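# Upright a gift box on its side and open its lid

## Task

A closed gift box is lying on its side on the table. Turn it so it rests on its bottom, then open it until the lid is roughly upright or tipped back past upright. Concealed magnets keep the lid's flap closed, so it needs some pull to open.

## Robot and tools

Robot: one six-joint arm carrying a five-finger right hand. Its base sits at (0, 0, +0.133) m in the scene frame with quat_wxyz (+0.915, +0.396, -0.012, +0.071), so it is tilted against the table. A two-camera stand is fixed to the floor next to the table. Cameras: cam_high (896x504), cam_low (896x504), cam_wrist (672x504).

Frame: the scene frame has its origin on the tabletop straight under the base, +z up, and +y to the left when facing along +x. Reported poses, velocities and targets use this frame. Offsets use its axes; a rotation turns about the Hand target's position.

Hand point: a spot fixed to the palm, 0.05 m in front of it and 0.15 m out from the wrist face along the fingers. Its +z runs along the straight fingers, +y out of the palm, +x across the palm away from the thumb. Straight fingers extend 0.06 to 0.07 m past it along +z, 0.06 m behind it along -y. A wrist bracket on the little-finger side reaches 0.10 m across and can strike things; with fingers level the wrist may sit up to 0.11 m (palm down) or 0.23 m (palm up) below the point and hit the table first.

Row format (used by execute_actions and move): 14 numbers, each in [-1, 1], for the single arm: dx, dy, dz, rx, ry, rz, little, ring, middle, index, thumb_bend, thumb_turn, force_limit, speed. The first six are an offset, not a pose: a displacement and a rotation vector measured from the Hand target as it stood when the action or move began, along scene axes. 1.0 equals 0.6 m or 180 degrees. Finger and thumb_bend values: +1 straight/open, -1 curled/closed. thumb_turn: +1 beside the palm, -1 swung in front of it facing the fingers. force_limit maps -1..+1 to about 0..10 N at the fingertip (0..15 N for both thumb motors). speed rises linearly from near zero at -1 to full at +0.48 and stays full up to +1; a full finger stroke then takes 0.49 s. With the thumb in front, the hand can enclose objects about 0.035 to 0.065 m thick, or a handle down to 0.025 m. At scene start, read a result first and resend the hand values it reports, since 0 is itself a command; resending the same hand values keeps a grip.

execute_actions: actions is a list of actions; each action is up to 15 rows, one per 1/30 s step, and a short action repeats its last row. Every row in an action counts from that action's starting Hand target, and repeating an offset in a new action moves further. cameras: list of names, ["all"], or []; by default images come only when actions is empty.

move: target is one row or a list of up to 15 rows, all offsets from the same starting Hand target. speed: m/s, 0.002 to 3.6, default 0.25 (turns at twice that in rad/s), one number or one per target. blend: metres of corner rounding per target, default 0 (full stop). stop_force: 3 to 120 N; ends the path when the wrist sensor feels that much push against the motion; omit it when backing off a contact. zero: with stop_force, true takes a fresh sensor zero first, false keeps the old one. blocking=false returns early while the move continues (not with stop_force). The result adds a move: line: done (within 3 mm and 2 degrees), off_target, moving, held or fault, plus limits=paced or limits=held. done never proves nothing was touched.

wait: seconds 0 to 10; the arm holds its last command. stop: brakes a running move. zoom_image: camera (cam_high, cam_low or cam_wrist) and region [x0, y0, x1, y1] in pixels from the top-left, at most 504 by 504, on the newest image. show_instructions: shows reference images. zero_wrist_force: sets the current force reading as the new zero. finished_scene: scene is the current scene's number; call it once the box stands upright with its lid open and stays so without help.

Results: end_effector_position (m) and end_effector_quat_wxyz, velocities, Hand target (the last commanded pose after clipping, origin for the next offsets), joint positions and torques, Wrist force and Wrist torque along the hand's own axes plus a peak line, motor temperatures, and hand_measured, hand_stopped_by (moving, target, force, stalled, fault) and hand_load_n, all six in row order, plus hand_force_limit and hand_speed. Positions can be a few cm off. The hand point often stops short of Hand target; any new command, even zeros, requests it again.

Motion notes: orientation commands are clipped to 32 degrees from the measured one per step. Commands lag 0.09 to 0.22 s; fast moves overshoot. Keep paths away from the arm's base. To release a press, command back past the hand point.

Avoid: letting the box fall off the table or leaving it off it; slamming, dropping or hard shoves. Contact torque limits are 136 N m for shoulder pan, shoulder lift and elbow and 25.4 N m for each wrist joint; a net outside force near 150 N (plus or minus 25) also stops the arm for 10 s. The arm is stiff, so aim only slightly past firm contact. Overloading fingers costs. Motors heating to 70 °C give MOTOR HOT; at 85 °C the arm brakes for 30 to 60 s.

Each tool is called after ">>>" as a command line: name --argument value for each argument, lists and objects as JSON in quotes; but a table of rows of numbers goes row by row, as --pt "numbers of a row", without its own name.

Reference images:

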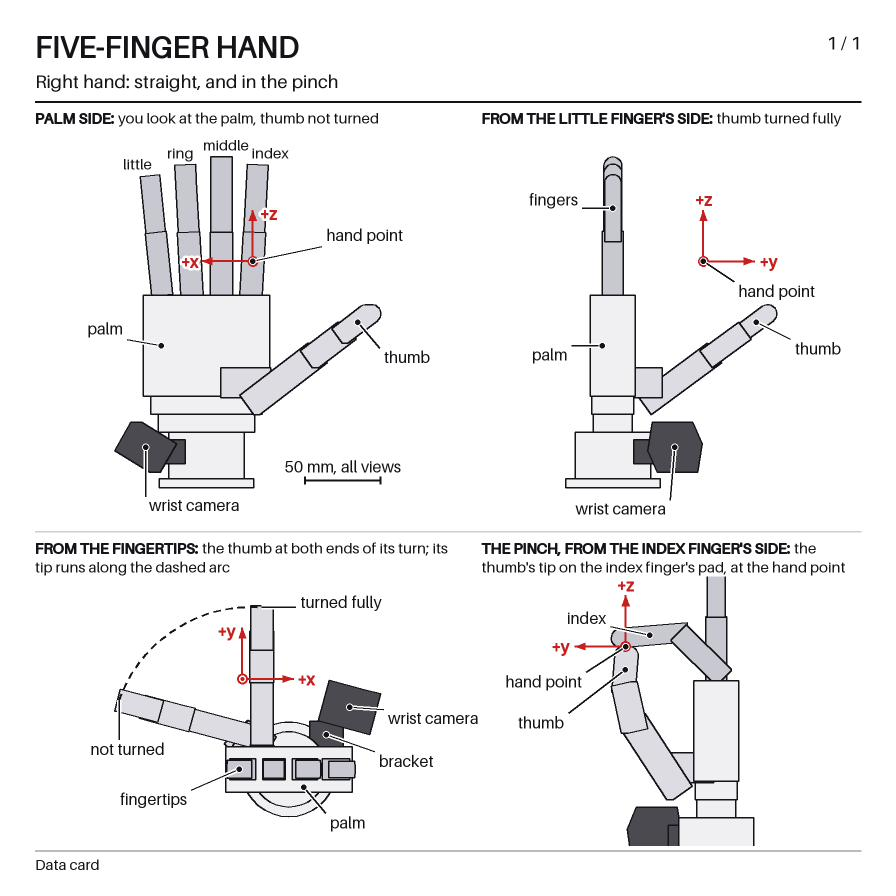

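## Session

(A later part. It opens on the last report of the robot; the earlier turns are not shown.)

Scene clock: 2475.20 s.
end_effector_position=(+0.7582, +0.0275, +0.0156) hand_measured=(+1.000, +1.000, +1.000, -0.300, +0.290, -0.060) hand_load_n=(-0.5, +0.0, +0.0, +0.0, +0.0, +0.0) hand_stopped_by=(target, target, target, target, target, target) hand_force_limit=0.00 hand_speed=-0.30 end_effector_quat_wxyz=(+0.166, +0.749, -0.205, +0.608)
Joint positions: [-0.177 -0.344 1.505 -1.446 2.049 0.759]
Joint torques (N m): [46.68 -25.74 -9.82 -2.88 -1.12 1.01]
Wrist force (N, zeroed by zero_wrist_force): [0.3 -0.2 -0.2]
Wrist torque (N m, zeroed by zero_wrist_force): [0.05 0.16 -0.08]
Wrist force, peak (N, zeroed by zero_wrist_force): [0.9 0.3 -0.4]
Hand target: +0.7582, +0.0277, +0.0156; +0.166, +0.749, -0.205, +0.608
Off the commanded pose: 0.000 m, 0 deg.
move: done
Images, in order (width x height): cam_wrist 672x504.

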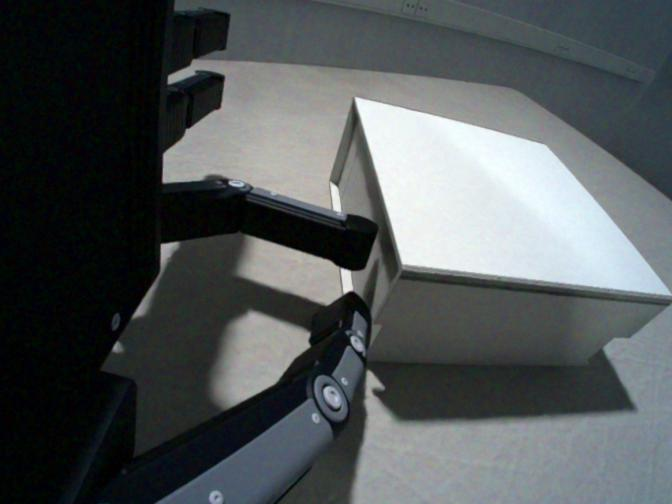

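>>> move --target '[-0.0032,-0.0075,0,0,0,0,1,1,1,-0.3,0.29,-0.06,0.0,-0.3]' --speed 0.03 --cameras '["cam_wrist"]'

>>> zoom_image --camera "cam_wrist" --region '[280, 160, 480, 400]'

Scene clock: 2480.40 s.
end_effector_position=(+0.7562, +0.0231, +0.0156) hand_measured=(+1.000, +1.000, +1.000, -0.300, +0.290, -0.060) hand_load_n=(+0.0, +0.0, +0.0, +0.0, +0.5, +0.0) hand_stopped_by=(target, target, target, target, target, target) hand_force_limit=0.00 hand_speed=-0.30 end_effector_quat_wxyz=(+0.166, +0.749, -0.205, +0.608)
Joint positions: [-0.182 -0.353 1.518 -1.448 2.044 0.761]
Joint torques (N m): [41.67 -31.81 -8.66 -3.32 -2.12 1.4]
Wrist force (N, zeroed by zero_wrist_force): [0.7 0.0 -0.4]
Wrist torque (N m, zeroed by zero_wrist_force): [0.10 0.09 -0.06]
Wrist force, peak (N, zeroed by zero_wrist_force): [0.9 0.5 -0.4]
Hand target: +0.7562, +0.0232, +0.0156; +0.166, +0.749, -0.205, +0.608
Off the commanded pose: 0.000 m, 0 deg.
move: done
Images, in order (width x height): cam_wrist 672x504.

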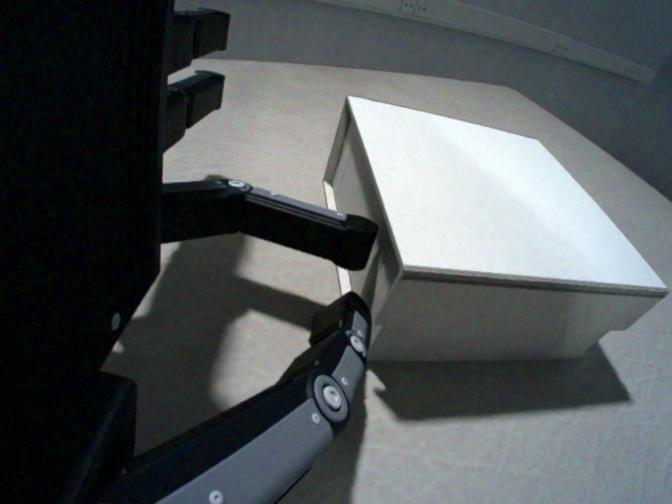

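Scaled by 2.100 from the camera's 672x504 image, which has a finer 960x720 frame.

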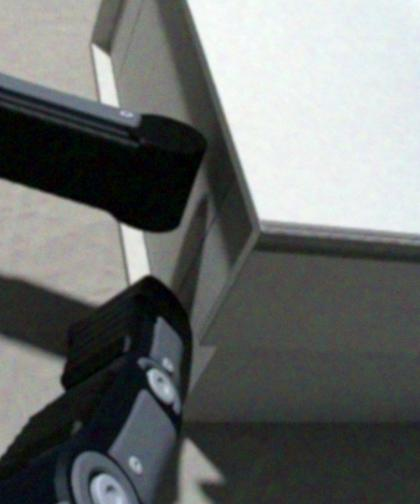

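>>> move --pt "0 0 0.005 0 0 0 1 1 1 -0.3 0.29 -0.06 0.0 -0.5" --pt "0 0 0.005 0 0 0 1 1 1 -0.3 0.3525 0.048 0.0 -0.5" --speed 0.01 --cameras '["cam_wrist"]'

>>> zoom_image --camera "cam_wrist" --region '[280, 160, 480, 400]'

Scene clock: 2493.93 s.
end_effector_position=(+0.7562, +0.0232, +0.0186) hand_measured=(+1.000, +1.000, +1.000, -0.300, +0.352, +0.048) hand_load_n=(+0.0, +0.0, +0.0, +0.0, +0.0, +0.5) hand_stopped_by=(target, target, target, target, target, target) hand_force_limit=0.00 hand_speed=-0.50 end_effector_quat_wxyz=(+0.166, +0.749, -0.205, +0.608)
Joint positions: [-0.178 -0.358 1.519 -1.446 2.048 0.759]
Joint torques (N m): [35.17 -31.05 -3.09 -0.6 -3.05 -0.35]
Wrist force (N, zeroed by zero_wrist_force): [0.4 0.3 0.0]
Wrist torque (N m, zeroed by zero_wrist_force): [0.11 0.13 0.03]
Wrist force, peak (N, zeroed by zero_wrist_force): [1.0 0.1 -0.2]
Hand target: +0.7562, +0.0232, +0.0186; +0.166, +0.749, -0.205, +0.608
Off the commanded pose: 0.000 m, 0 deg.
move: done
Images, in order (width x height): cam_wrist 672x504.

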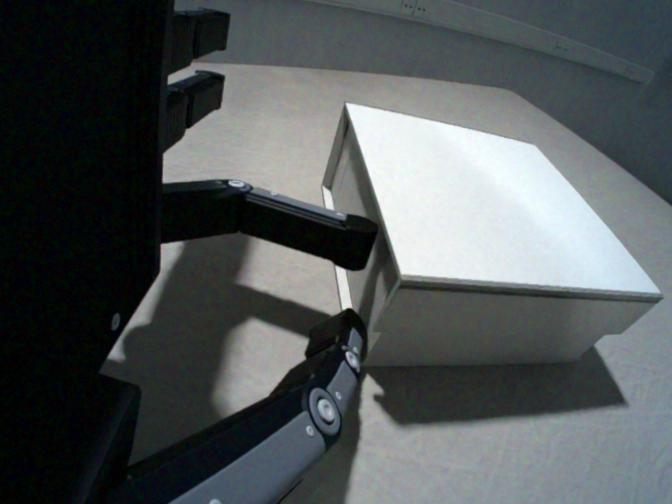

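Scaled by 2.100 from the camera's 672x504 image, which has a finer 960x720 frame.

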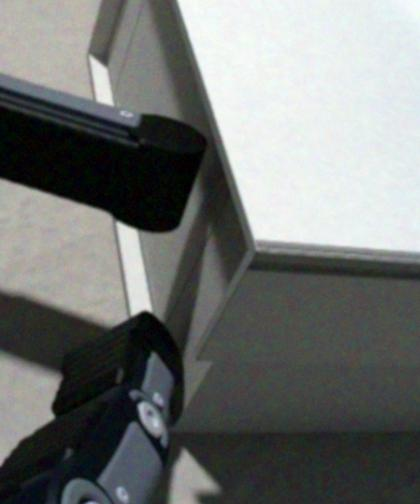

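>>> move --pt "0 0 0.005 0 0 0 1 1 1 -0.3 0.3525 0.048 0.0 -0.5" --pt "0 0 0.005 0 0 0 1 1 1 -0.3 0.395 0.107 0.0 -0.5" --speed 0.01 --cameras '["cam_wrist"]'

>>> zoom_image --camera "cam_wrist" --region '[280, 160, 480, 400]'

Scene clock: 2499.47 s.
end_effector_position=(+0.7562, +0.0232, +0.0216) hand_measured=(+1.000, +1.000, +1.000, -0.300, +0.396, +0.108) hand_load_n=(+0.0, +0.0, +0.0, +0.0, +0.0, +0.0) hand_stopped_by=(target, target, target, target, target, target) hand_force_limit=0.00 hand_speed=-0.50 end_effector_quat_wxyz=(+0.166, +0.749, -0.205, +0.608)
Joint positions: [-0.175 -0.362 1.521 -1.444 2.051 0.758]
Joint torques (N m): [35.82 -30.75 -2.73 -0.48 -3.02 -0.35]
Wrist force (N, zeroed by zero_wrist_force): [0.1 0.2 -0.4]
Wrist torque (N m, zeroed by zero_wrist_force): [0.13 0.17 0.00]
Wrist force, peak (N, zeroed by zero_wrist_force): [0.8 0.3 -0.5]
Hand target: +0.7562, +0.0232, +0.0216; +0.166, +0.749, -0.205, +0.608
Off the commanded pose: 0.000 m, 0 deg.
move: done
Images, in order (width x height): cam_wrist 672x504.

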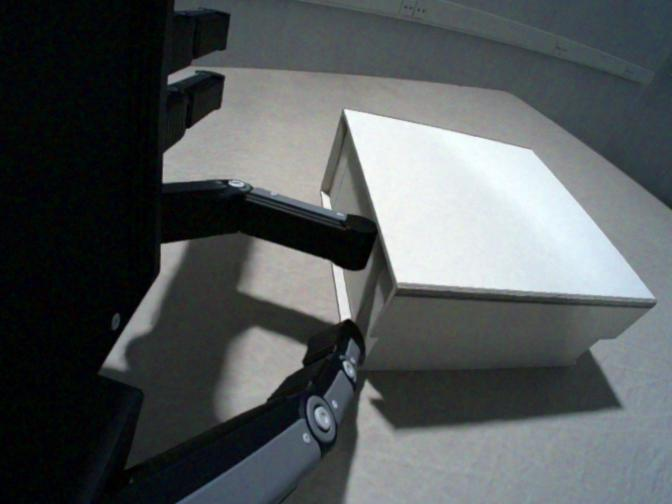

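Scaled by 2.100 from the camera's 672x504 image, which has a finer 960x720 frame.

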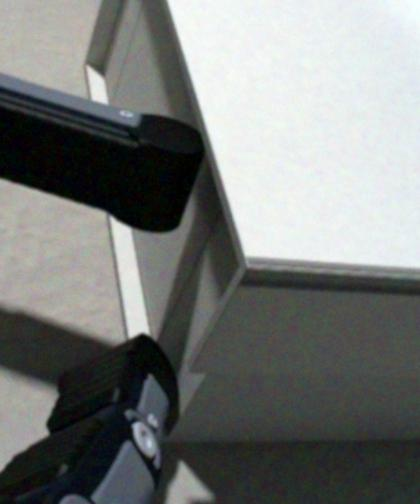

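>>> move --pt "0 0 0.0033 0 0 0 1 1 1 -0.3 0.395 0.107 0.0 -0.5" --pt "0 0 0.0033 0 0 0 1 1 1 -0.3 0.4275 0.144 0.0 -0.5" --speed 0.01 --cameras '["cam_wrist"]'

>>> zoom_image --camera "cam_wrist" --region '[280, 160, 480, 400]'

Scene clock: 2505.57 s.
end_effector_position=(+0.7562, +0.0232, +0.0236) hand_measured=(+1.000, +1.000, +1.000, -0.300, +0.428, +0.144) hand_load_n=(+0.0, +0.0, +0.0, +0.0, +0.0, +0.0) hand_stopped_by=(target, target, target, target, target, target) hand_force_limit=0.00 hand_speed=-0.50 end_effector_quat_wxyz=(+0.166, +0.749, -0.205, +0.608)
Joint positions: [-0.172 -0.364 1.522 -1.443 2.054 0.757]
Joint torques (N m): [39.3 -34.9 -0.39 0.11 -2.04 -0.73]
Wrist force (N, zeroed by zero_wrist_force): [0.0 0.3 -0.2]
Wrist torque (N m, zeroed by zero_wrist_force): [0.12 0.13 0.03]
Wrist force, peak (N, zeroed by zero_wrist_force): [0.9 0.2 -0.4]
Hand target: +0.7562, +0.0232, +0.0236; +0.166, +0.749, -0.205, +0.608
Off the commanded pose: 0.000 m, 0 deg.
move: done
Images, in order (width x height): cam_wrist 672x504.

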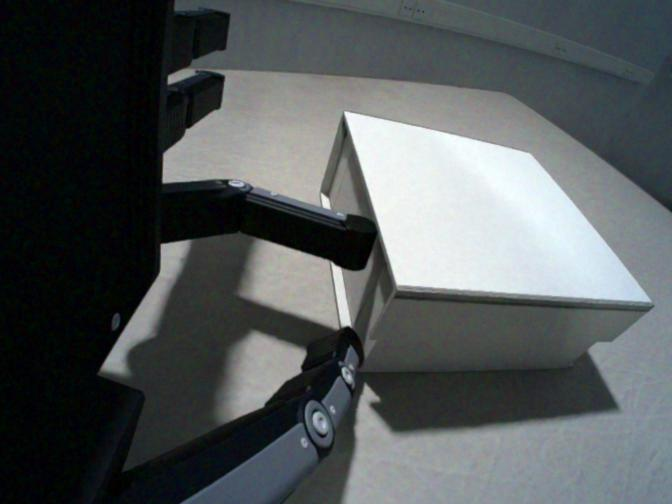

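Scaled by 2.100 from the camera's 672x504 image, which has a finer 960x720 frame.

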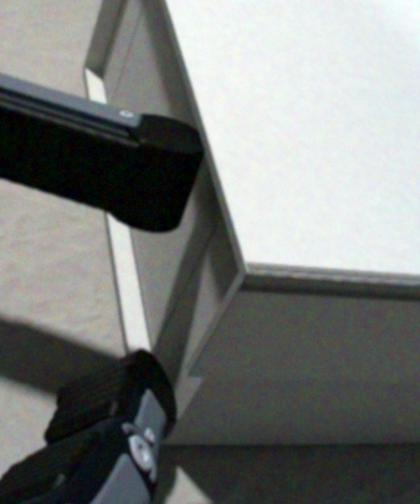

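>>> move --target '[0,0,0,0,0,0,1,1,1,-0.3,0.458,0.180,0.0,-0.5]' --speed 0.01 --cameras '["cam_wrist"]'

>>> zoom_image --camera "cam_wrist" --region '[280, 160, 480, 400]'

Scene clock: 2512.93 s.
end_effector_position=(+0.7563, +0.0232, +0.0236) hand_measured=(+1.000, +1.000, +1.000, -0.300, +0.456, +0.180) hand_load_n=(+0.0, +0.0, +0.0, +0.0, -3.5, -4.5) hand_stopped_by=(target, target, target, target, target, target) hand_force_limit=0.00 hand_speed=-0.50 end_effector_quat_wxyz=(+0.166, +0.749, -0.205, +0.608)
Joint positions: [-0.172 -0.364 1.522 -1.443 2.054 0.757]
Joint torques (N m): [35.09 -29.21 -6.42 -2.64 0.52 0.56]
Wrist force (N, zeroed by zero_wrist_force): [4.3 0.4 0.1]
Wrist torque (N m, zeroed by zero_wrist_force): [0.12 0.08 0.00]
Wrist force, peak (N, zeroed by zero_wrist_force): [6.6 -0.1 -0.3]
Hand target: +0.7562, +0.0232, +0.0236; +0.166, +0.749, -0.205, +0.608
Off the commanded pose: 0.000 m, 0 deg.
move: done
Images, in order (width x height): cam_wrist 672x504.

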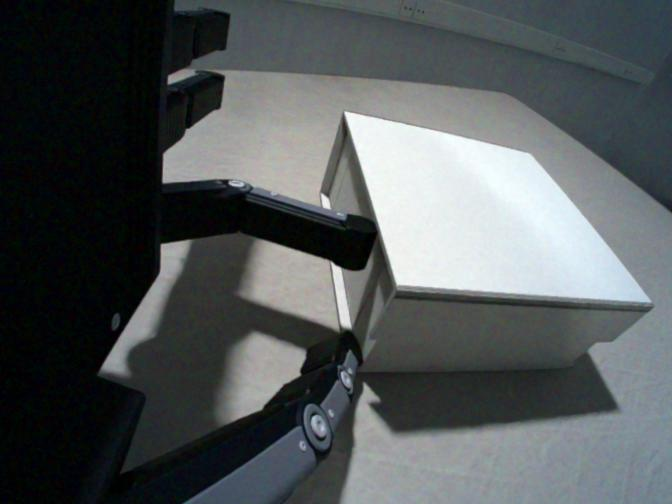

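Scaled by 2.100 from the camera's 672x504 image, which has a finer 960x720 frame.

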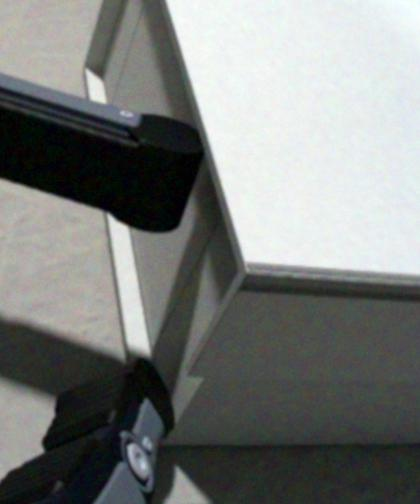

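>>> move --pt "0 0 0.0033 0 0 0 1 1 1 -0.3 0.458 0.180 0.0 -0.5" --pt "0 0 0.0033 0 0 0 1 1 1 -0.3 0.49 0.2144 0.0 -0.5" --speed 0.01 --cameras '["cam_wrist"]'

>>> zoom_image --camera "cam_wrist" --region '[280, 160, 480, 400]'

Scene clock: 2522.07 s.
end_effector_position=(+0.7562, +0.0232, +0.0256) hand_measured=(+1.000, +1.000, +1.000, -0.300, +0.486, +0.214) hand_load_n=(+0.0, +0.0, +0.0, +0.0, -4.5, -4.0) hand_stopped_by=(target, target, target, target, target, target) hand_force_limit=0.00 hand_speed=-0.50 end_effector_quat_wxyz=(+0.166, +0.749, -0.205, +0.608)
Joint positions: [-0.17 -0.367 1.523 -1.441 2.056 0.757]
Joint torques (N m): [40.91 -36.77 -2.66 -0.25 -1.98 -0.7]
Wrist force (N, zeroed by zero_wrist_force): [4.7 0.1 1.0]
Wrist torque (N m, zeroed by zero_wrist_force): [0.12 0.09 0.02]
Wrist force, peak (N, zeroed by zero_wrist_force): [6.6 0.0 -0.2]
Hand target: +0.7562, +0.0232, +0.0256; +0.166, +0.749, -0.205, +0.608
Off the commanded pose: 0.000 m, 0 deg.
move: done
Images, in order (width x height): cam_wrist 672x504.

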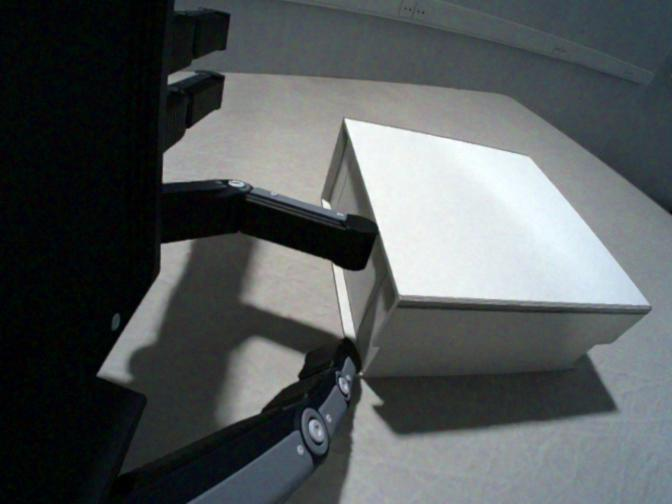

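Scaled by 2.100 from the camera's 672x504 image, which has a finer 960x720 frame.

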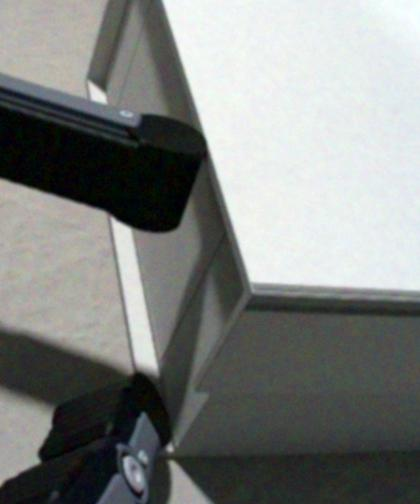

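>>> move --pt "0 0 0 0 0 0 1 1 1 -0.3 0.30 0.107 0.0 -0.5" --pt "0 0 -0.0067 0 0 0 1 1 1 -0.3 0.30 0.107 0.0 -0.5" --pt "-0.0026 -0.0061 -0.0067 0 0 0 1 1 1 -0.3 0.30 0.107 0.0 -0.5" --speed 0.015 --cameras '["cam_wrist"]'

>>> zoom_image --camera "cam_wrist" --region '[280, 160, 480, 400]'

Scene clock: 2553.07 s.
end_effector_position=(+0.7547, +0.0194, +0.0215) hand_measured=(+1.000, +1.000, +1.000, -0.300, +0.300, +0.108) hand_load_n=(+0.0, +0.0, +0.0, +0.0, +0.0, +0.0) hand_stopped_by=(target, target, target, target, target, target) hand_force_limit=0.00 hand_speed=-0.50 end_effector_quat_wxyz=(+0.166, +0.749, -0.205, +0.608)
Joint positions: [-0.179 -0.369 1.531 -1.446 2.047 0.76]
Joint torques (N m): [46.25 -29.48 -12.51 -3.01 -1.4 1.05]
Wrist force (N, zeroed by zero_wrist_force): [0.3 -0.3 -0.3]
Wrist torque (N m, zeroed by zero_wrist_force): [0.03 0.16 -0.10]
Wrist force, peak (N, zeroed by zero_wrist_force): [6.5 -0.4 0.5]
Hand target: +0.7547, +0.0195, +0.0215; +0.166, +0.749, -0.205, +0.608
Off the commanded pose: 0.000 m, 0 deg.
move: done
Images, in order (width x height): cam_wrist 672x504.

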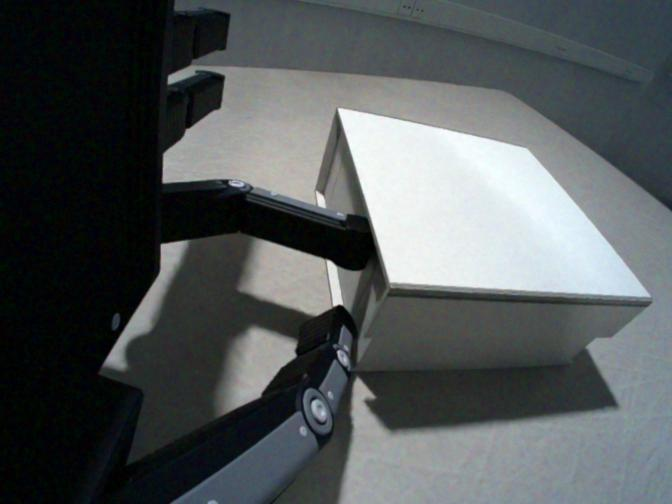

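Scaled by 2.100 from the camera's 672x504 image, which has a finer 960x720 frame.

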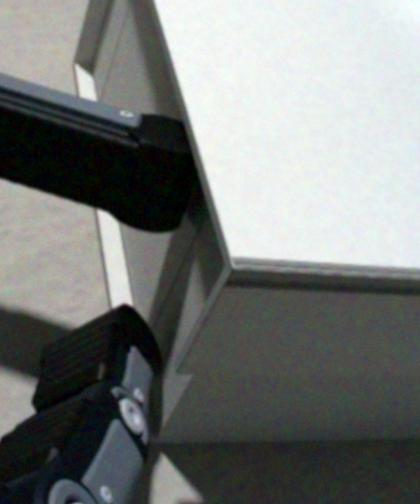

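>>> move --pt "-0.0013 -0.0031 0 0 0 0 1 1 1 -0.3 0.30 0.107 0.0 -0.5" --pt "-0.0013 -0.0031 0.0025 0 0 0 1 1 1 -0.3 0.30 0.107 0.0 -0.5" --speed 0.01 --cameras '["cam_wrist"]'

>>> zoom_image --camera "cam_wrist" --region '[280, 160, 480, 400]'

Scene clock: 2559.90 s.
end_effector_position=(+0.7539, +0.0176, +0.0231) hand_measured=(+1.000, +1.000, +1.000, -0.300, +0.300, +0.108) hand_load_n=(+0.0, +0.0, +0.0, +0.0, +0.0, +0.0) hand_stopped_by=(target, target, target, target, target, target) hand_force_limit=0.00 hand_speed=-0.50 end_effector_quat_wxyz=(+0.166, +0.749, -0.205, +0.608)
Joint positions: [-0.179 -0.375 1.537 -1.446 2.047 0.76]
Joint torques (N m): [43.48 -36.4 0.5 1.28 -0.38 -1.47]
Wrist force (N, zeroed by zero_wrist_force): [0.2 0.2 0.1]
Wrist torque (N m, zeroed by zero_wrist_force): [0.08 0.10 -0.03]
Wrist force, peak (N, zeroed by zero_wrist_force): [0.6 0.5 -0.4]
Hand target: +0.7539, +0.0176, +0.0230; +0.166, +0.749, -0.205, +0.608
Off the commanded pose: 0.000 m, 0 deg.
move: done
Images, in order (width x height): cam_wrist 672x504.

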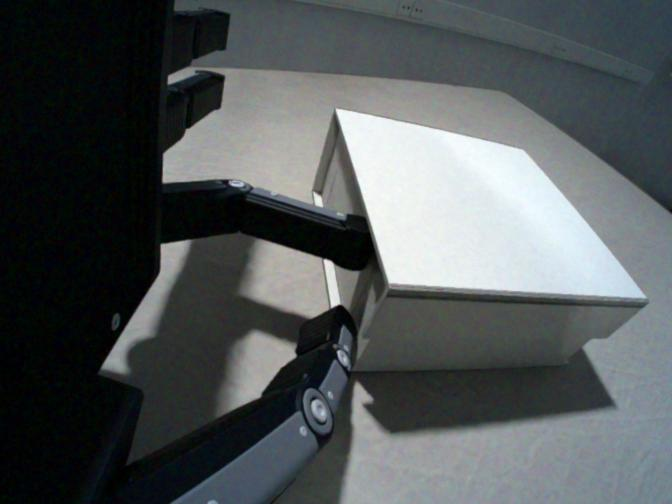

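Scaled by 2.100 from the camera's 672x504 image, which has a finer 960x720 frame.

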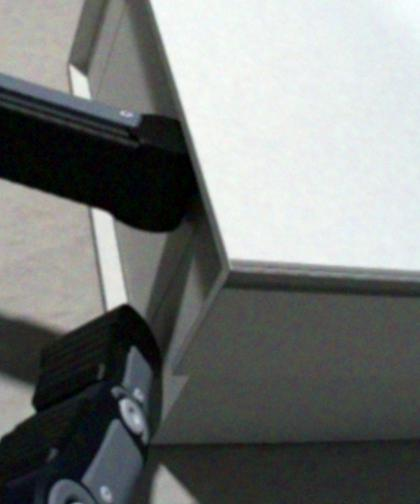

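>>> move --target '[0,0,0,0,0,0,1,1,1,-0.3,0.396,0.201,0.0,-0.6]' --speed 0.01 --cameras '["cam_wrist"]'

>>> zoom_image --camera "cam_wrist" --region '[280, 160, 480, 400]'

Scene clock: 2565.30 s.
end_effector_position=(+0.7539, +0.0177, +0.0231) hand_measured=(+1.000, +1.000, +1.000, -0.300, +0.394, +0.202) hand_load_n=(+0.0, +0.0, +0.0, +0.0, -3.5, -2.0) hand_stopped_by=(target, target, target, target, target, target) hand_force_limit=0.00 hand_speed=-0.60 end_effector_quat_wxyz=(+0.166, +0.749, -0.205, +0.608)
Joint positions: [-0.179 -0.375 1.537 -1.446 2.046 0.76]
Joint torques (N m): [35.94 -28.97 -8.14 0.94 -0.62 -1.33]
Wrist force (N, zeroed by zero_wrist_force): [3.3 -0.9 0.1]
Wrist torque (N m, zeroed by zero_wrist_force): [0.08 0.08 0.00]
Wrist force, peak (N, zeroed by zero_wrist_force): [5.0 -1.1 0.0]
Hand target: +0.7539, +0.0176, +0.0230; +0.166, +0.749, -0.205, +0.608
Off the commanded pose: 0.000 m, 0 deg.
move: done
Images, in order (width x height): cam_wrist 672x504.

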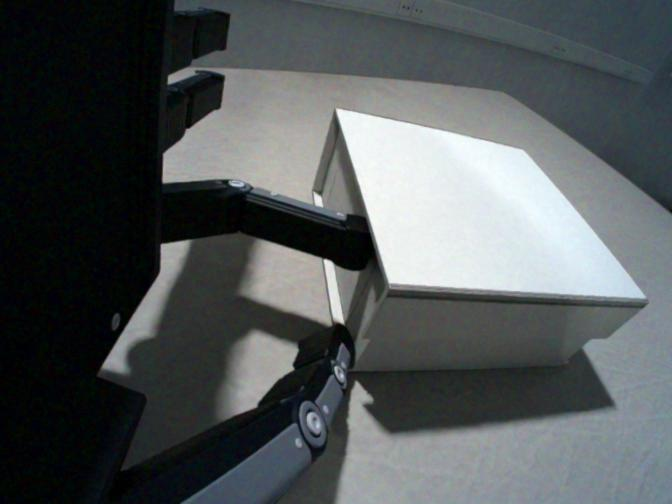

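Scaled by 2.100 from the camera's 672x504 image, which has a finer 960x720 frame.

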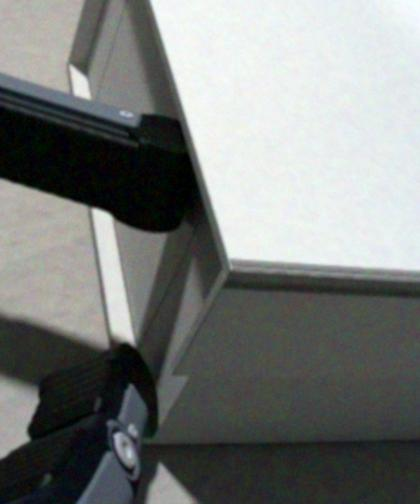

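>>> move --pt "0 0 0.0025 0 0 0 1 1 1 -0.3 0.396 0.201 0.0 -0.6" --pt "0 0 0.0025 0 0 0 1 1 1 -0.3 0.42 0.228 0.0 -0.6" --speed 0.01 --cameras '["cam_wrist"]'

>>> zoom_image --camera "cam_wrist" --region '[280, 160, 480, 400]'

Scene clock: 2577.67 s.
end_effector_position=(+0.7539, +0.0176, +0.0246) hand_measured=(+1.000, +1.000, +1.000, -0.300, +0.418, +0.228) hand_load_n=(+0.0, +0.0, +0.0, +0.0, -3.5, -2.5) hand_stopped_by=(target, target, target, target, target, target) hand_force_limit=0.00 hand_speed=-0.60 end_effector_quat_wxyz=(+0.166, +0.749, -0.205, +0.608)
Joint positions: [-0.178 -0.377 1.538 -1.445 2.048 0.759]
Joint torques (N m): [43.39 -38.96 -0.96 0.15 -1.78 -0.91]
Wrist force (N, zeroed by zero_wrist_force): [2.6 0.0 0.4]
Wrist torque (N m, zeroed by zero_wrist_force): [0.13 0.16 0.03]
Wrist force, peak (N, zeroed by zero_wrist_force): [5.3 -1.2 -0.2]
Hand target: +0.7539, +0.0176, +0.0245; +0.166, +0.749, -0.205, +0.608
Off the commanded pose: 0.000 m, 0 deg.
move: done
Images, in order (width x height): cam_wrist 672x504.

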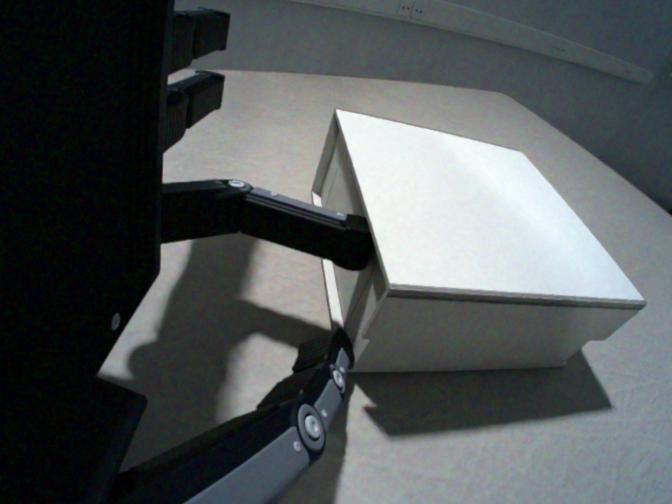

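Scaled by 2.100 from the camera's 672x504 image, which has a finer 960x720 frame.

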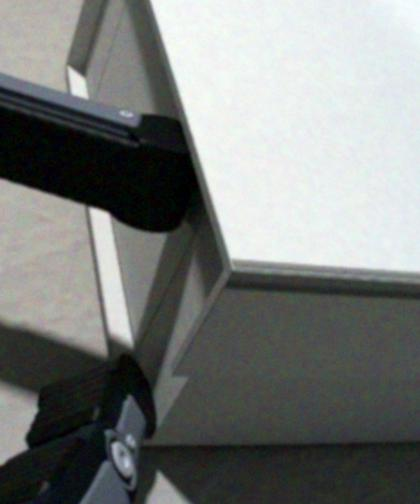

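>>> move --pt "0 0 0.0025 0 0 0 1 1 1 -0.3 0.42 0.228 0.0 -0.6" --pt "0 0 0.0025 0 0 0 1 1 1 -0.3 0.446 0.254 0.0 -0.6" --speed 0.01 --cameras '["cam_wrist"]'

>>> zoom_image --camera "cam_wrist" --region '[280, 160, 480, 400]'

Scene clock: 2582.97 s.
end_effector_position=(+0.7539, +0.0176, +0.0261) hand_measured=(+1.000, +1.000, +1.000, -0.300, +0.442, +0.254) hand_load_n=(+0.0, +0.0, +0.0, +0.0, -4.0, -2.5) hand_stopped_by=(target, target, target, target, target, target) hand_force_limit=0.00 hand_speed=-0.60 end_effector_quat_wxyz=(+0.166, +0.749, -0.205, +0.608)
Joint positions: [-0.176 -0.379 1.538 -1.444 2.05 0.759]
Joint torques (N m): [42.62 -40.24 -0.59 0.27 -1.71 -0.99]
Wrist force (N, zeroed by zero_wrist_force): [2.8 -0.2 0.5]
Wrist torque (N m, zeroed by zero_wrist_force): [0.11 0.16 0.02]
Wrist force, peak (N, zeroed by zero_wrist_force): [4.9 -0.6 0.7]
Hand target: +0.7539, +0.0176, +0.0260; +0.166, +0.749, -0.205, +0.608
Off the commanded pose: 0.000 m, 0 deg.
move: done
Images, in order (width x height): cam_wrist 672x504.

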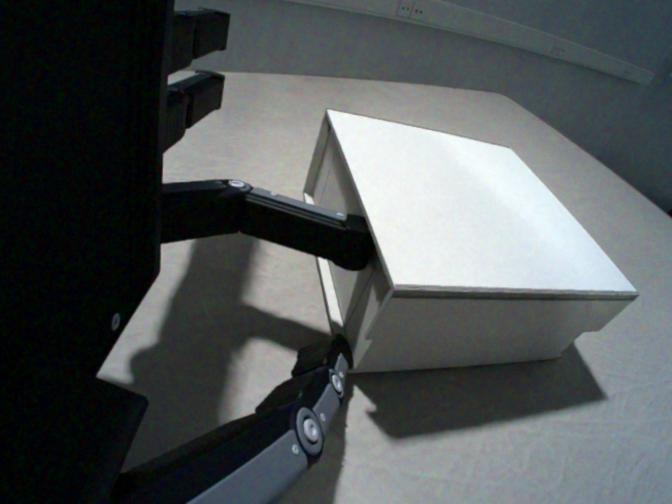

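Scaled by 2.100 from the camera's 672x504 image, which has a finer 960x720 frame.

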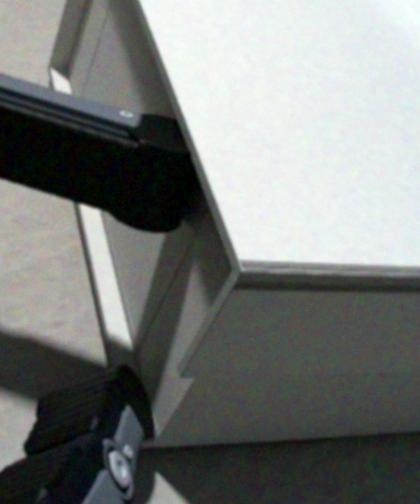

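>>> move --pt "0 0 0 0 0 0 1 1 1 -0.3 0.30 0.107 0.0 -0.5" --pt "0 0 -0.0075 0 0 0 1 1 1 -0.3 0.30 0.107 0.0 -0.5" --pt "0.0039 0.0092 -0.0075 0 0 0 1 1 1 -0.3 0.30 0.107 0.0 -0.5" --speed 0.02 --cameras '["all"]'

>>> zoom_image --camera "cam_high" --region '[400, 240, 520, 370]'

>>> zoom_image --camera "cam_wrist" --region '[280, 160, 480, 400]'

Scene clock: 2653.63 s.
end_effector_position=(+0.7563, +0.0233, +0.0215) hand_measured=(+1.000, +1.000, +1.000, -0.300, +0.300, +0.108) hand_load_n=(+0.0, +0.0, +0.0, +0.0, +0.0, +0.0) hand_stopped_by=(target, target, target, target, target, target) hand_force_limit=0.00 hand_speed=-0.50 end_effector_quat_wxyz=(+0.166, +0.749, -0.205, +0.608)
Joint positions: [-0.174 -0.361 1.52 -1.444 2.051 0.758]
Joint torques (N m): [35.86 -45.82 1.98 0.52 -1.71 -0.8]
Wrist force (N, zeroed by zero_wrist_force): [0.6 0.1 -0.2]
Wrist torque (N m, zeroed by zero_wrist_force): [0.09 0.11 0.03]
Wrist force, peak (N, zeroed by zero_wrist_force): [4.7 -0.5 0.7]
Hand target: +0.7562, +0.0232, +0.0215; +0.166, +0.749, -0.205, +0.608
Off the commanded pose: 0.000 m, 0 deg.
move: done

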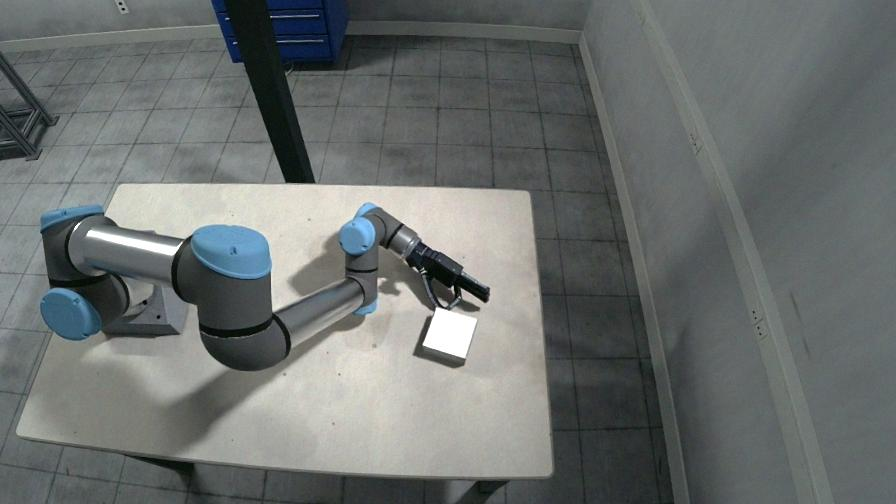

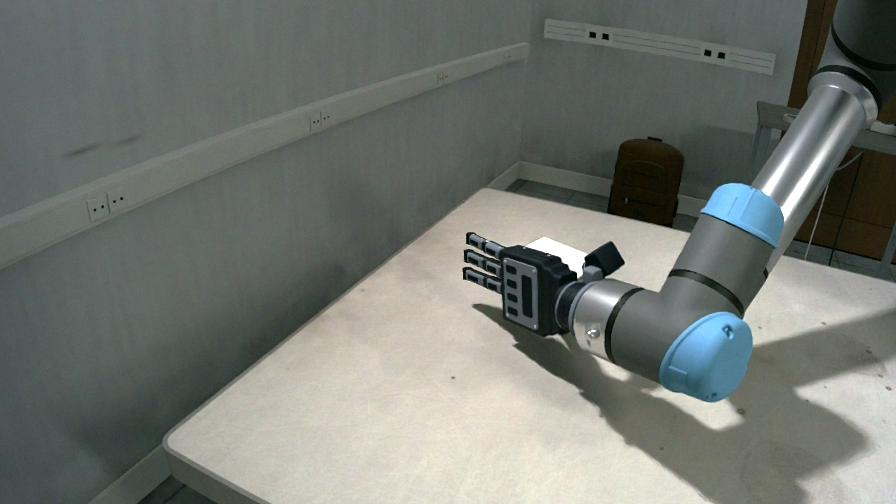

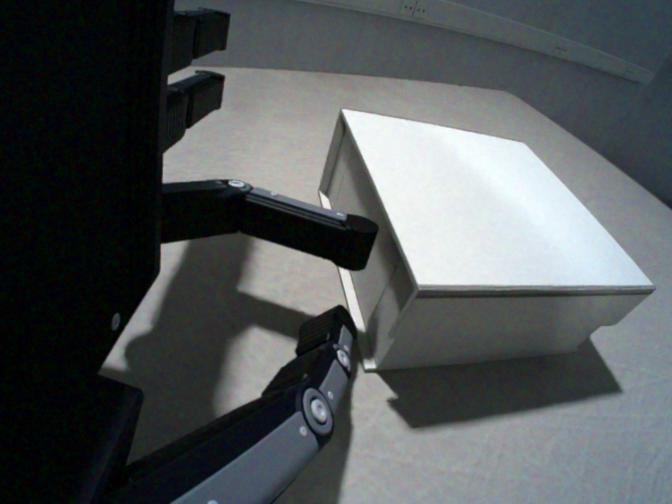

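Scaled by 3.877 from the camera's 896x504 image, which has a finer 1280x720 frame.

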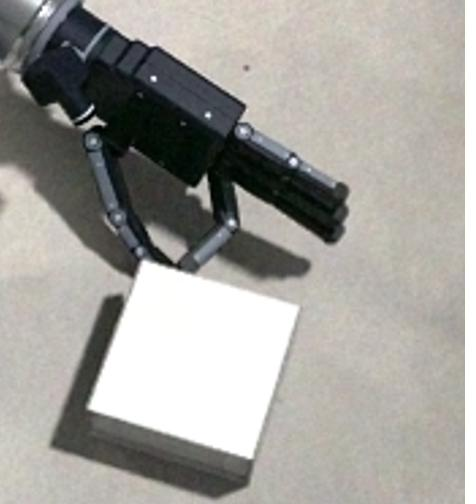

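Scaled by 2.100 from the camera's 672x504 image, which has a finer 960x720 frame.

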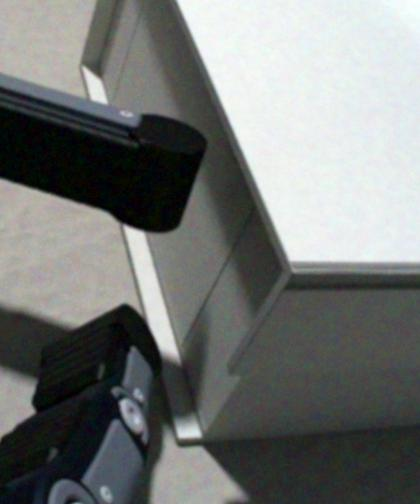

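>>> move --pt "0 0 -0.0025 0 0 0 1 1 1 -0.5 0.30 0.107 0.0 -0.5" --pt "0.0112 -0.0033 -0.0025 0 0 0 1 1 1 -0.5 0.30 0.107 0.0 -0.5" --speed 0.02 --cameras '["cam_wrist"]'

>>> zoom_image --camera "cam_wrist" --region '[280, 160, 480, 400]'

Scene clock: 2661.87 s.
end_effector_position=(+0.7630, +0.0212, +0.0200) hand_measured=(+1.000, +1.000, +1.000, -0.500, +0.300, +0.108) hand_load_n=(+0.0, +0.0, +0.0, +0.0, +0.0, +0.0) hand_stopped_by=(target, target, target, target, target, target) hand_force_limit=0.00 hand_speed=-0.50 end_effector_quat_wxyz=(+0.166, +0.749, -0.205, +0.608)
Joint positions: [-0.178 -0.357 1.5 -1.428 2.048 0.759]
Joint torques (N m): [38.45 -32.56 2.82 -2.65 -2.53 1.55]
Wrist force (N, zeroed by zero_wrist_force): [0.3 0.4 -0.3]
Wrist torque (N m, zeroed by zero_wrist_force): [0.13 0.15 -0.07]
Wrist force, peak (N, zeroed by zero_wrist_force): [0.7 0.1 -0.6]
Hand target: +0.7630, +0.0212, +0.0200; +0.166, +0.749, -0.205, +0.608
Off the commanded pose: 0.000 m, 0 deg.
move: done
Images, in order (width x height): cam_wrist 672x504.

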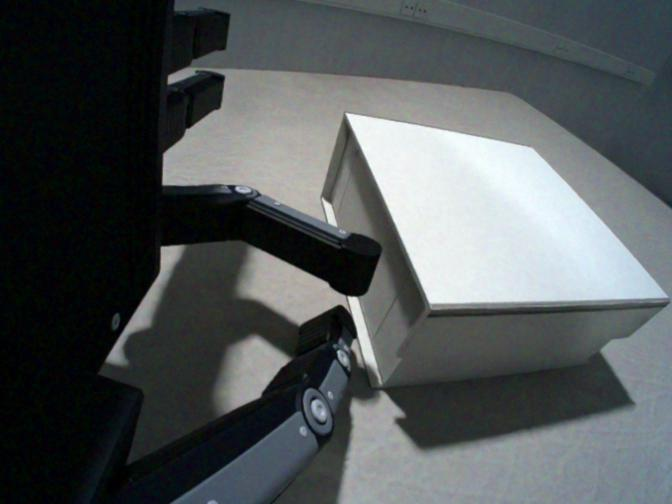

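Scaled by 2.100 from the camera's 672x504 image, which has a finer 960x720 frame.

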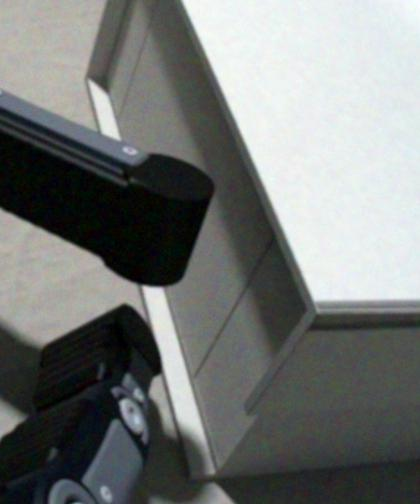

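>>> move --target '[-0.0033,-0.0112,0,0,0,0,1,1,1,-0.5,0.30,0.107,0.0,-0.5]' --speed 0.02 --cameras '["cam_wrist"]'

>>> zoom_image --camera "cam_wrist" --region '[280, 160, 480, 400]'

Scene clock: 2667.87 s.
end_effector_position=(+0.7610, +0.0143, +0.0200) hand_measured=(+1.000, +1.000, +1.000, -0.500, +0.300, +0.108) hand_load_n=(+0.5, +0.0, +0.0, +0.0, +0.0, +0.0) hand_stopped_by=(target, target, target, target, target, target) hand_force_limit=0.00 hand_speed=-0.50 end_effector_quat_wxyz=(+0.166, +0.749, -0.205, +0.608)
Joint positions: [-0.187 -0.37 1.516 -1.429 2.04 0.762]
Joint torques (N m): [45.62 -29.13 -10 -3.54 -1.33 0.96]
Wrist force (N, zeroed by zero_wrist_force): [0.2 0.1 -0.3]
Wrist torque (N m, zeroed by zero_wrist_force): [0.10 0.15 -0.08]
Wrist force, peak (N, zeroed by zero_wrist_force): [0.8 0.2 -0.7]
Hand target: +0.7610, +0.0145, +0.0200; +0.166, +0.749, -0.205, +0.608
Off the commanded pose: 0.000 m, 0 deg.
move: done
Images, in order (width x height): cam_wrist 672x504.

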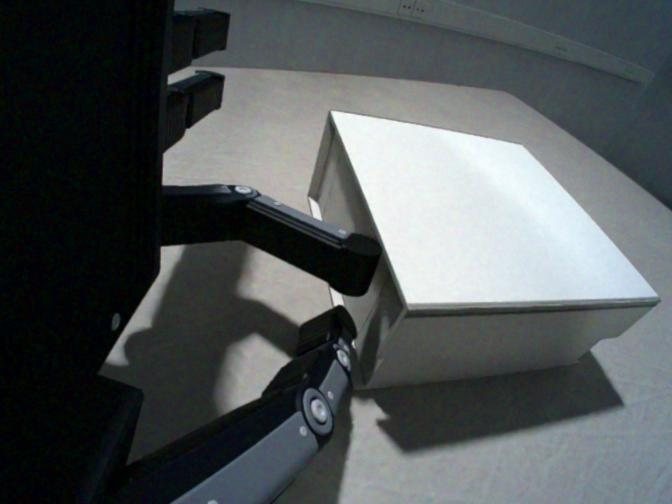

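Scaled by 2.100 from the camera's 672x504 image, which has a finer 960x720 frame.

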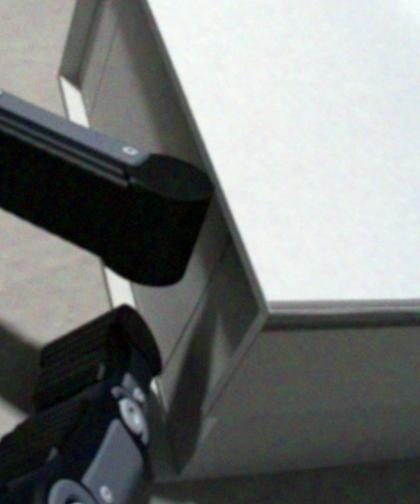

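>>> move --target '[-0.0014,-0.0048,0,0,0,0,1,1,1,-0.5,0.26,0.107,0.0,-0.5]' --speed 0.02 --cameras '["cam_wrist"]'

>>> zoom_image --camera "cam_wrist" --region '[280, 160, 480, 400]'

Scene clock: 2673.53 s.
end_effector_position=(+0.7601, +0.0115, +0.0200) hand_measured=(+1.000, +1.000, +1.000, -0.500, +0.260, +0.108) hand_load_n=(+0.0, +0.0, +0.0, +0.0, +0.0, +0.0) hand_stopped_by=(target, target, target, target, target, target) hand_force_limit=0.00 hand_speed=-0.50 end_effector_quat_wxyz=(+0.166, +0.749, -0.205, +0.608)
Joint positions: [-0.19 -0.376 1.523 -1.43 2.037 0.763]
Joint torques (N m): [39.18 -37.97 -4.34 -3.75 -2.61 1.43]
Wrist force (N, zeroed by zero_wrist_force): [0.6 0.4 -0.4]
Wrist torque (N m, zeroed by zero_wrist_force): [0.16 0.10 -0.05]
Wrist force, peak (N, zeroed by zero_wrist_force): [0.9 -0.3 -0.4]
Hand target: +0.7601, +0.0116, +0.0200; +0.166, +0.749, -0.205, +0.608
Off the commanded pose: 0.000 m, 0 deg.
move: done
Images, in order (width x height): cam_wrist 672x504.

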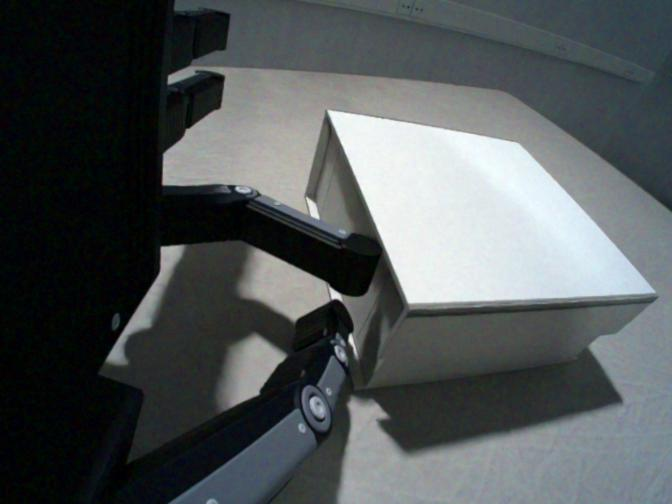

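Scaled by 2.100 from the camera's 672x504 image, which has a finer 960x720 frame.

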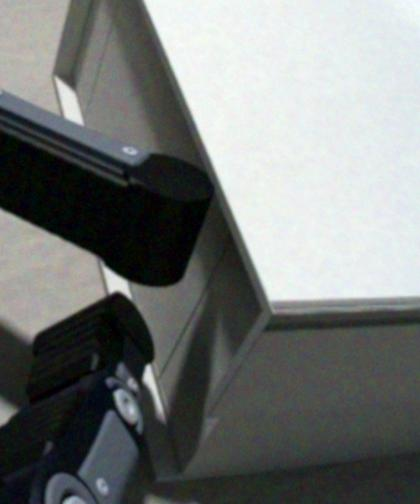

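>>> move --target '[0,0,0.0042,0,0,0,1,1,1,-0.5,0.26,0.107,0.0,-0.5]' --speed 0.01 --cameras '["cam_wrist"]'

>>> zoom_image --camera "cam_wrist" --region '[280, 160, 480, 400]'

Scene clock: 2678.00 s.
end_effector_position=(+0.7601, +0.0116, +0.0226) hand_measured=(+1.000, +1.000, +1.000, -0.500, +0.260, +0.108) hand_load_n=(+0.0, +0.0, +0.0, +0.0, +0.0, +0.5) hand_stopped_by=(target, target, target, target, target, target) hand_force_limit=0.00 hand_speed=-0.50 end_effector_quat_wxyz=(+0.166, +0.749, -0.205, +0.608)
Joint positions: [-0.187 -0.379 1.524 -1.428 2.04 0.762]
Joint torques (N m): [44.07 -40.75 1.54 1.07 -0.09 -1.32]
Wrist force (N, zeroed by zero_wrist_force): [0.5 0.1 -0.4]
Wrist torque (N m, zeroed by zero_wrist_force): [0.10 0.14 0.01]
Wrist force, peak (N, zeroed by zero_wrist_force): [0.8 0.4 -0.6]
Hand target: +0.7601, +0.0116, +0.0226; +0.166, +0.749, -0.205, +0.608
Off the commanded pose: 0.000 m, 0 deg.
move: done
Images, in order (width x height): cam_wrist 672x504.

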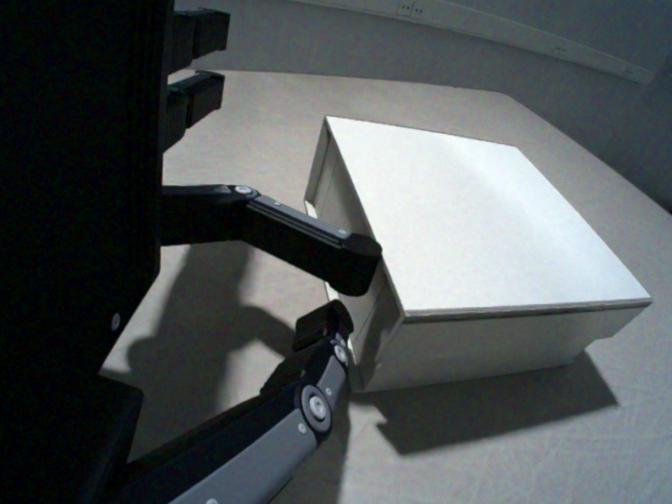

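Scaled by 2.100 from the camera's 672x504 image, which has a finer 960x720 frame.

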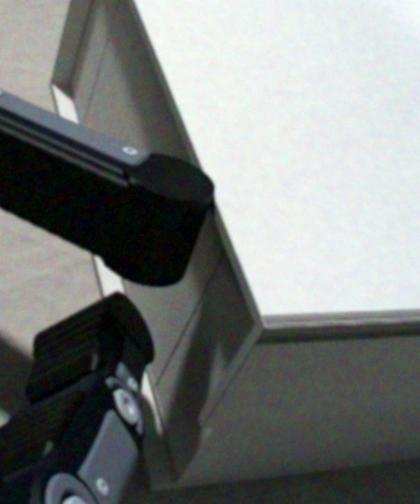

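>>> move --pt "0.0009 0.0032 0 0 0 0 1 1 1 -0.5 0.26 0.107 0.0 -0.5" --pt "0.0009 0.0032 -0.0093 0 0 0 1 1 1 -0.5 0.26 0.02 0.0 -0.5" --pt "-0.0019 -0.0064 -0.0093 0 0 0 1 1 1 -0.5 0.26 0.02 0.0 -0.5" --speed 0.02 --cameras '["cam_wrist"]'

>>> zoom_image --camera "cam_wrist" --region '[280, 160, 480, 400]'

Scene clock: 2688.73 s.
end_effector_position=(+0.7590, +0.0076, +0.0170) hand_measured=(+1.000, +1.000, +1.000, -0.500, +0.260, +0.020) hand_load_n=(+0.0, +0.0, +0.0, +0.0, +0.0, +0.0) hand_stopped_by=(target, target, target, target, target, target) hand_force_limit=0.00 hand_speed=-0.50 end_effector_quat_wxyz=(+0.166, +0.749, -0.205, +0.608)
Joint positions: [-0.198 -0.379 1.53 -1.433 2.028 0.766]
Joint torques (N m): [43.36 -31.1 -8.46 -3.65 -2.11 1.22]
Wrist force (N, zeroed by zero_wrist_force): [0.2 0.0 -0.2]
Wrist torque (N m, zeroed by zero_wrist_force): [0.08 0.16 -0.09]
Wrist force, peak (N, zeroed by zero_wrist_force): [4.7 -0.3 -2.3]
Hand target: +0.7590, +0.0077, +0.0170; +0.166, +0.749, -0.205, +0.608
Off the commanded pose: 0.000 m, 0 deg.
move: done
Images, in order (width x height): cam_wrist 672x504.

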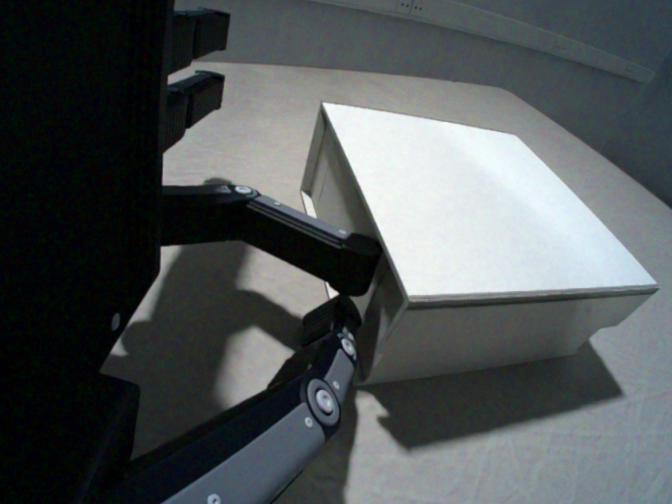

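Scaled by 2.100 from the camera's 672x504 image, which has a finer 960x720 frame.

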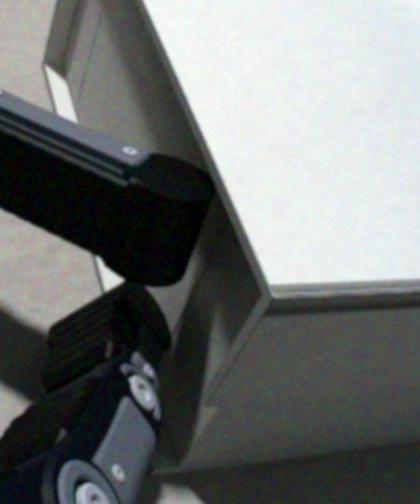

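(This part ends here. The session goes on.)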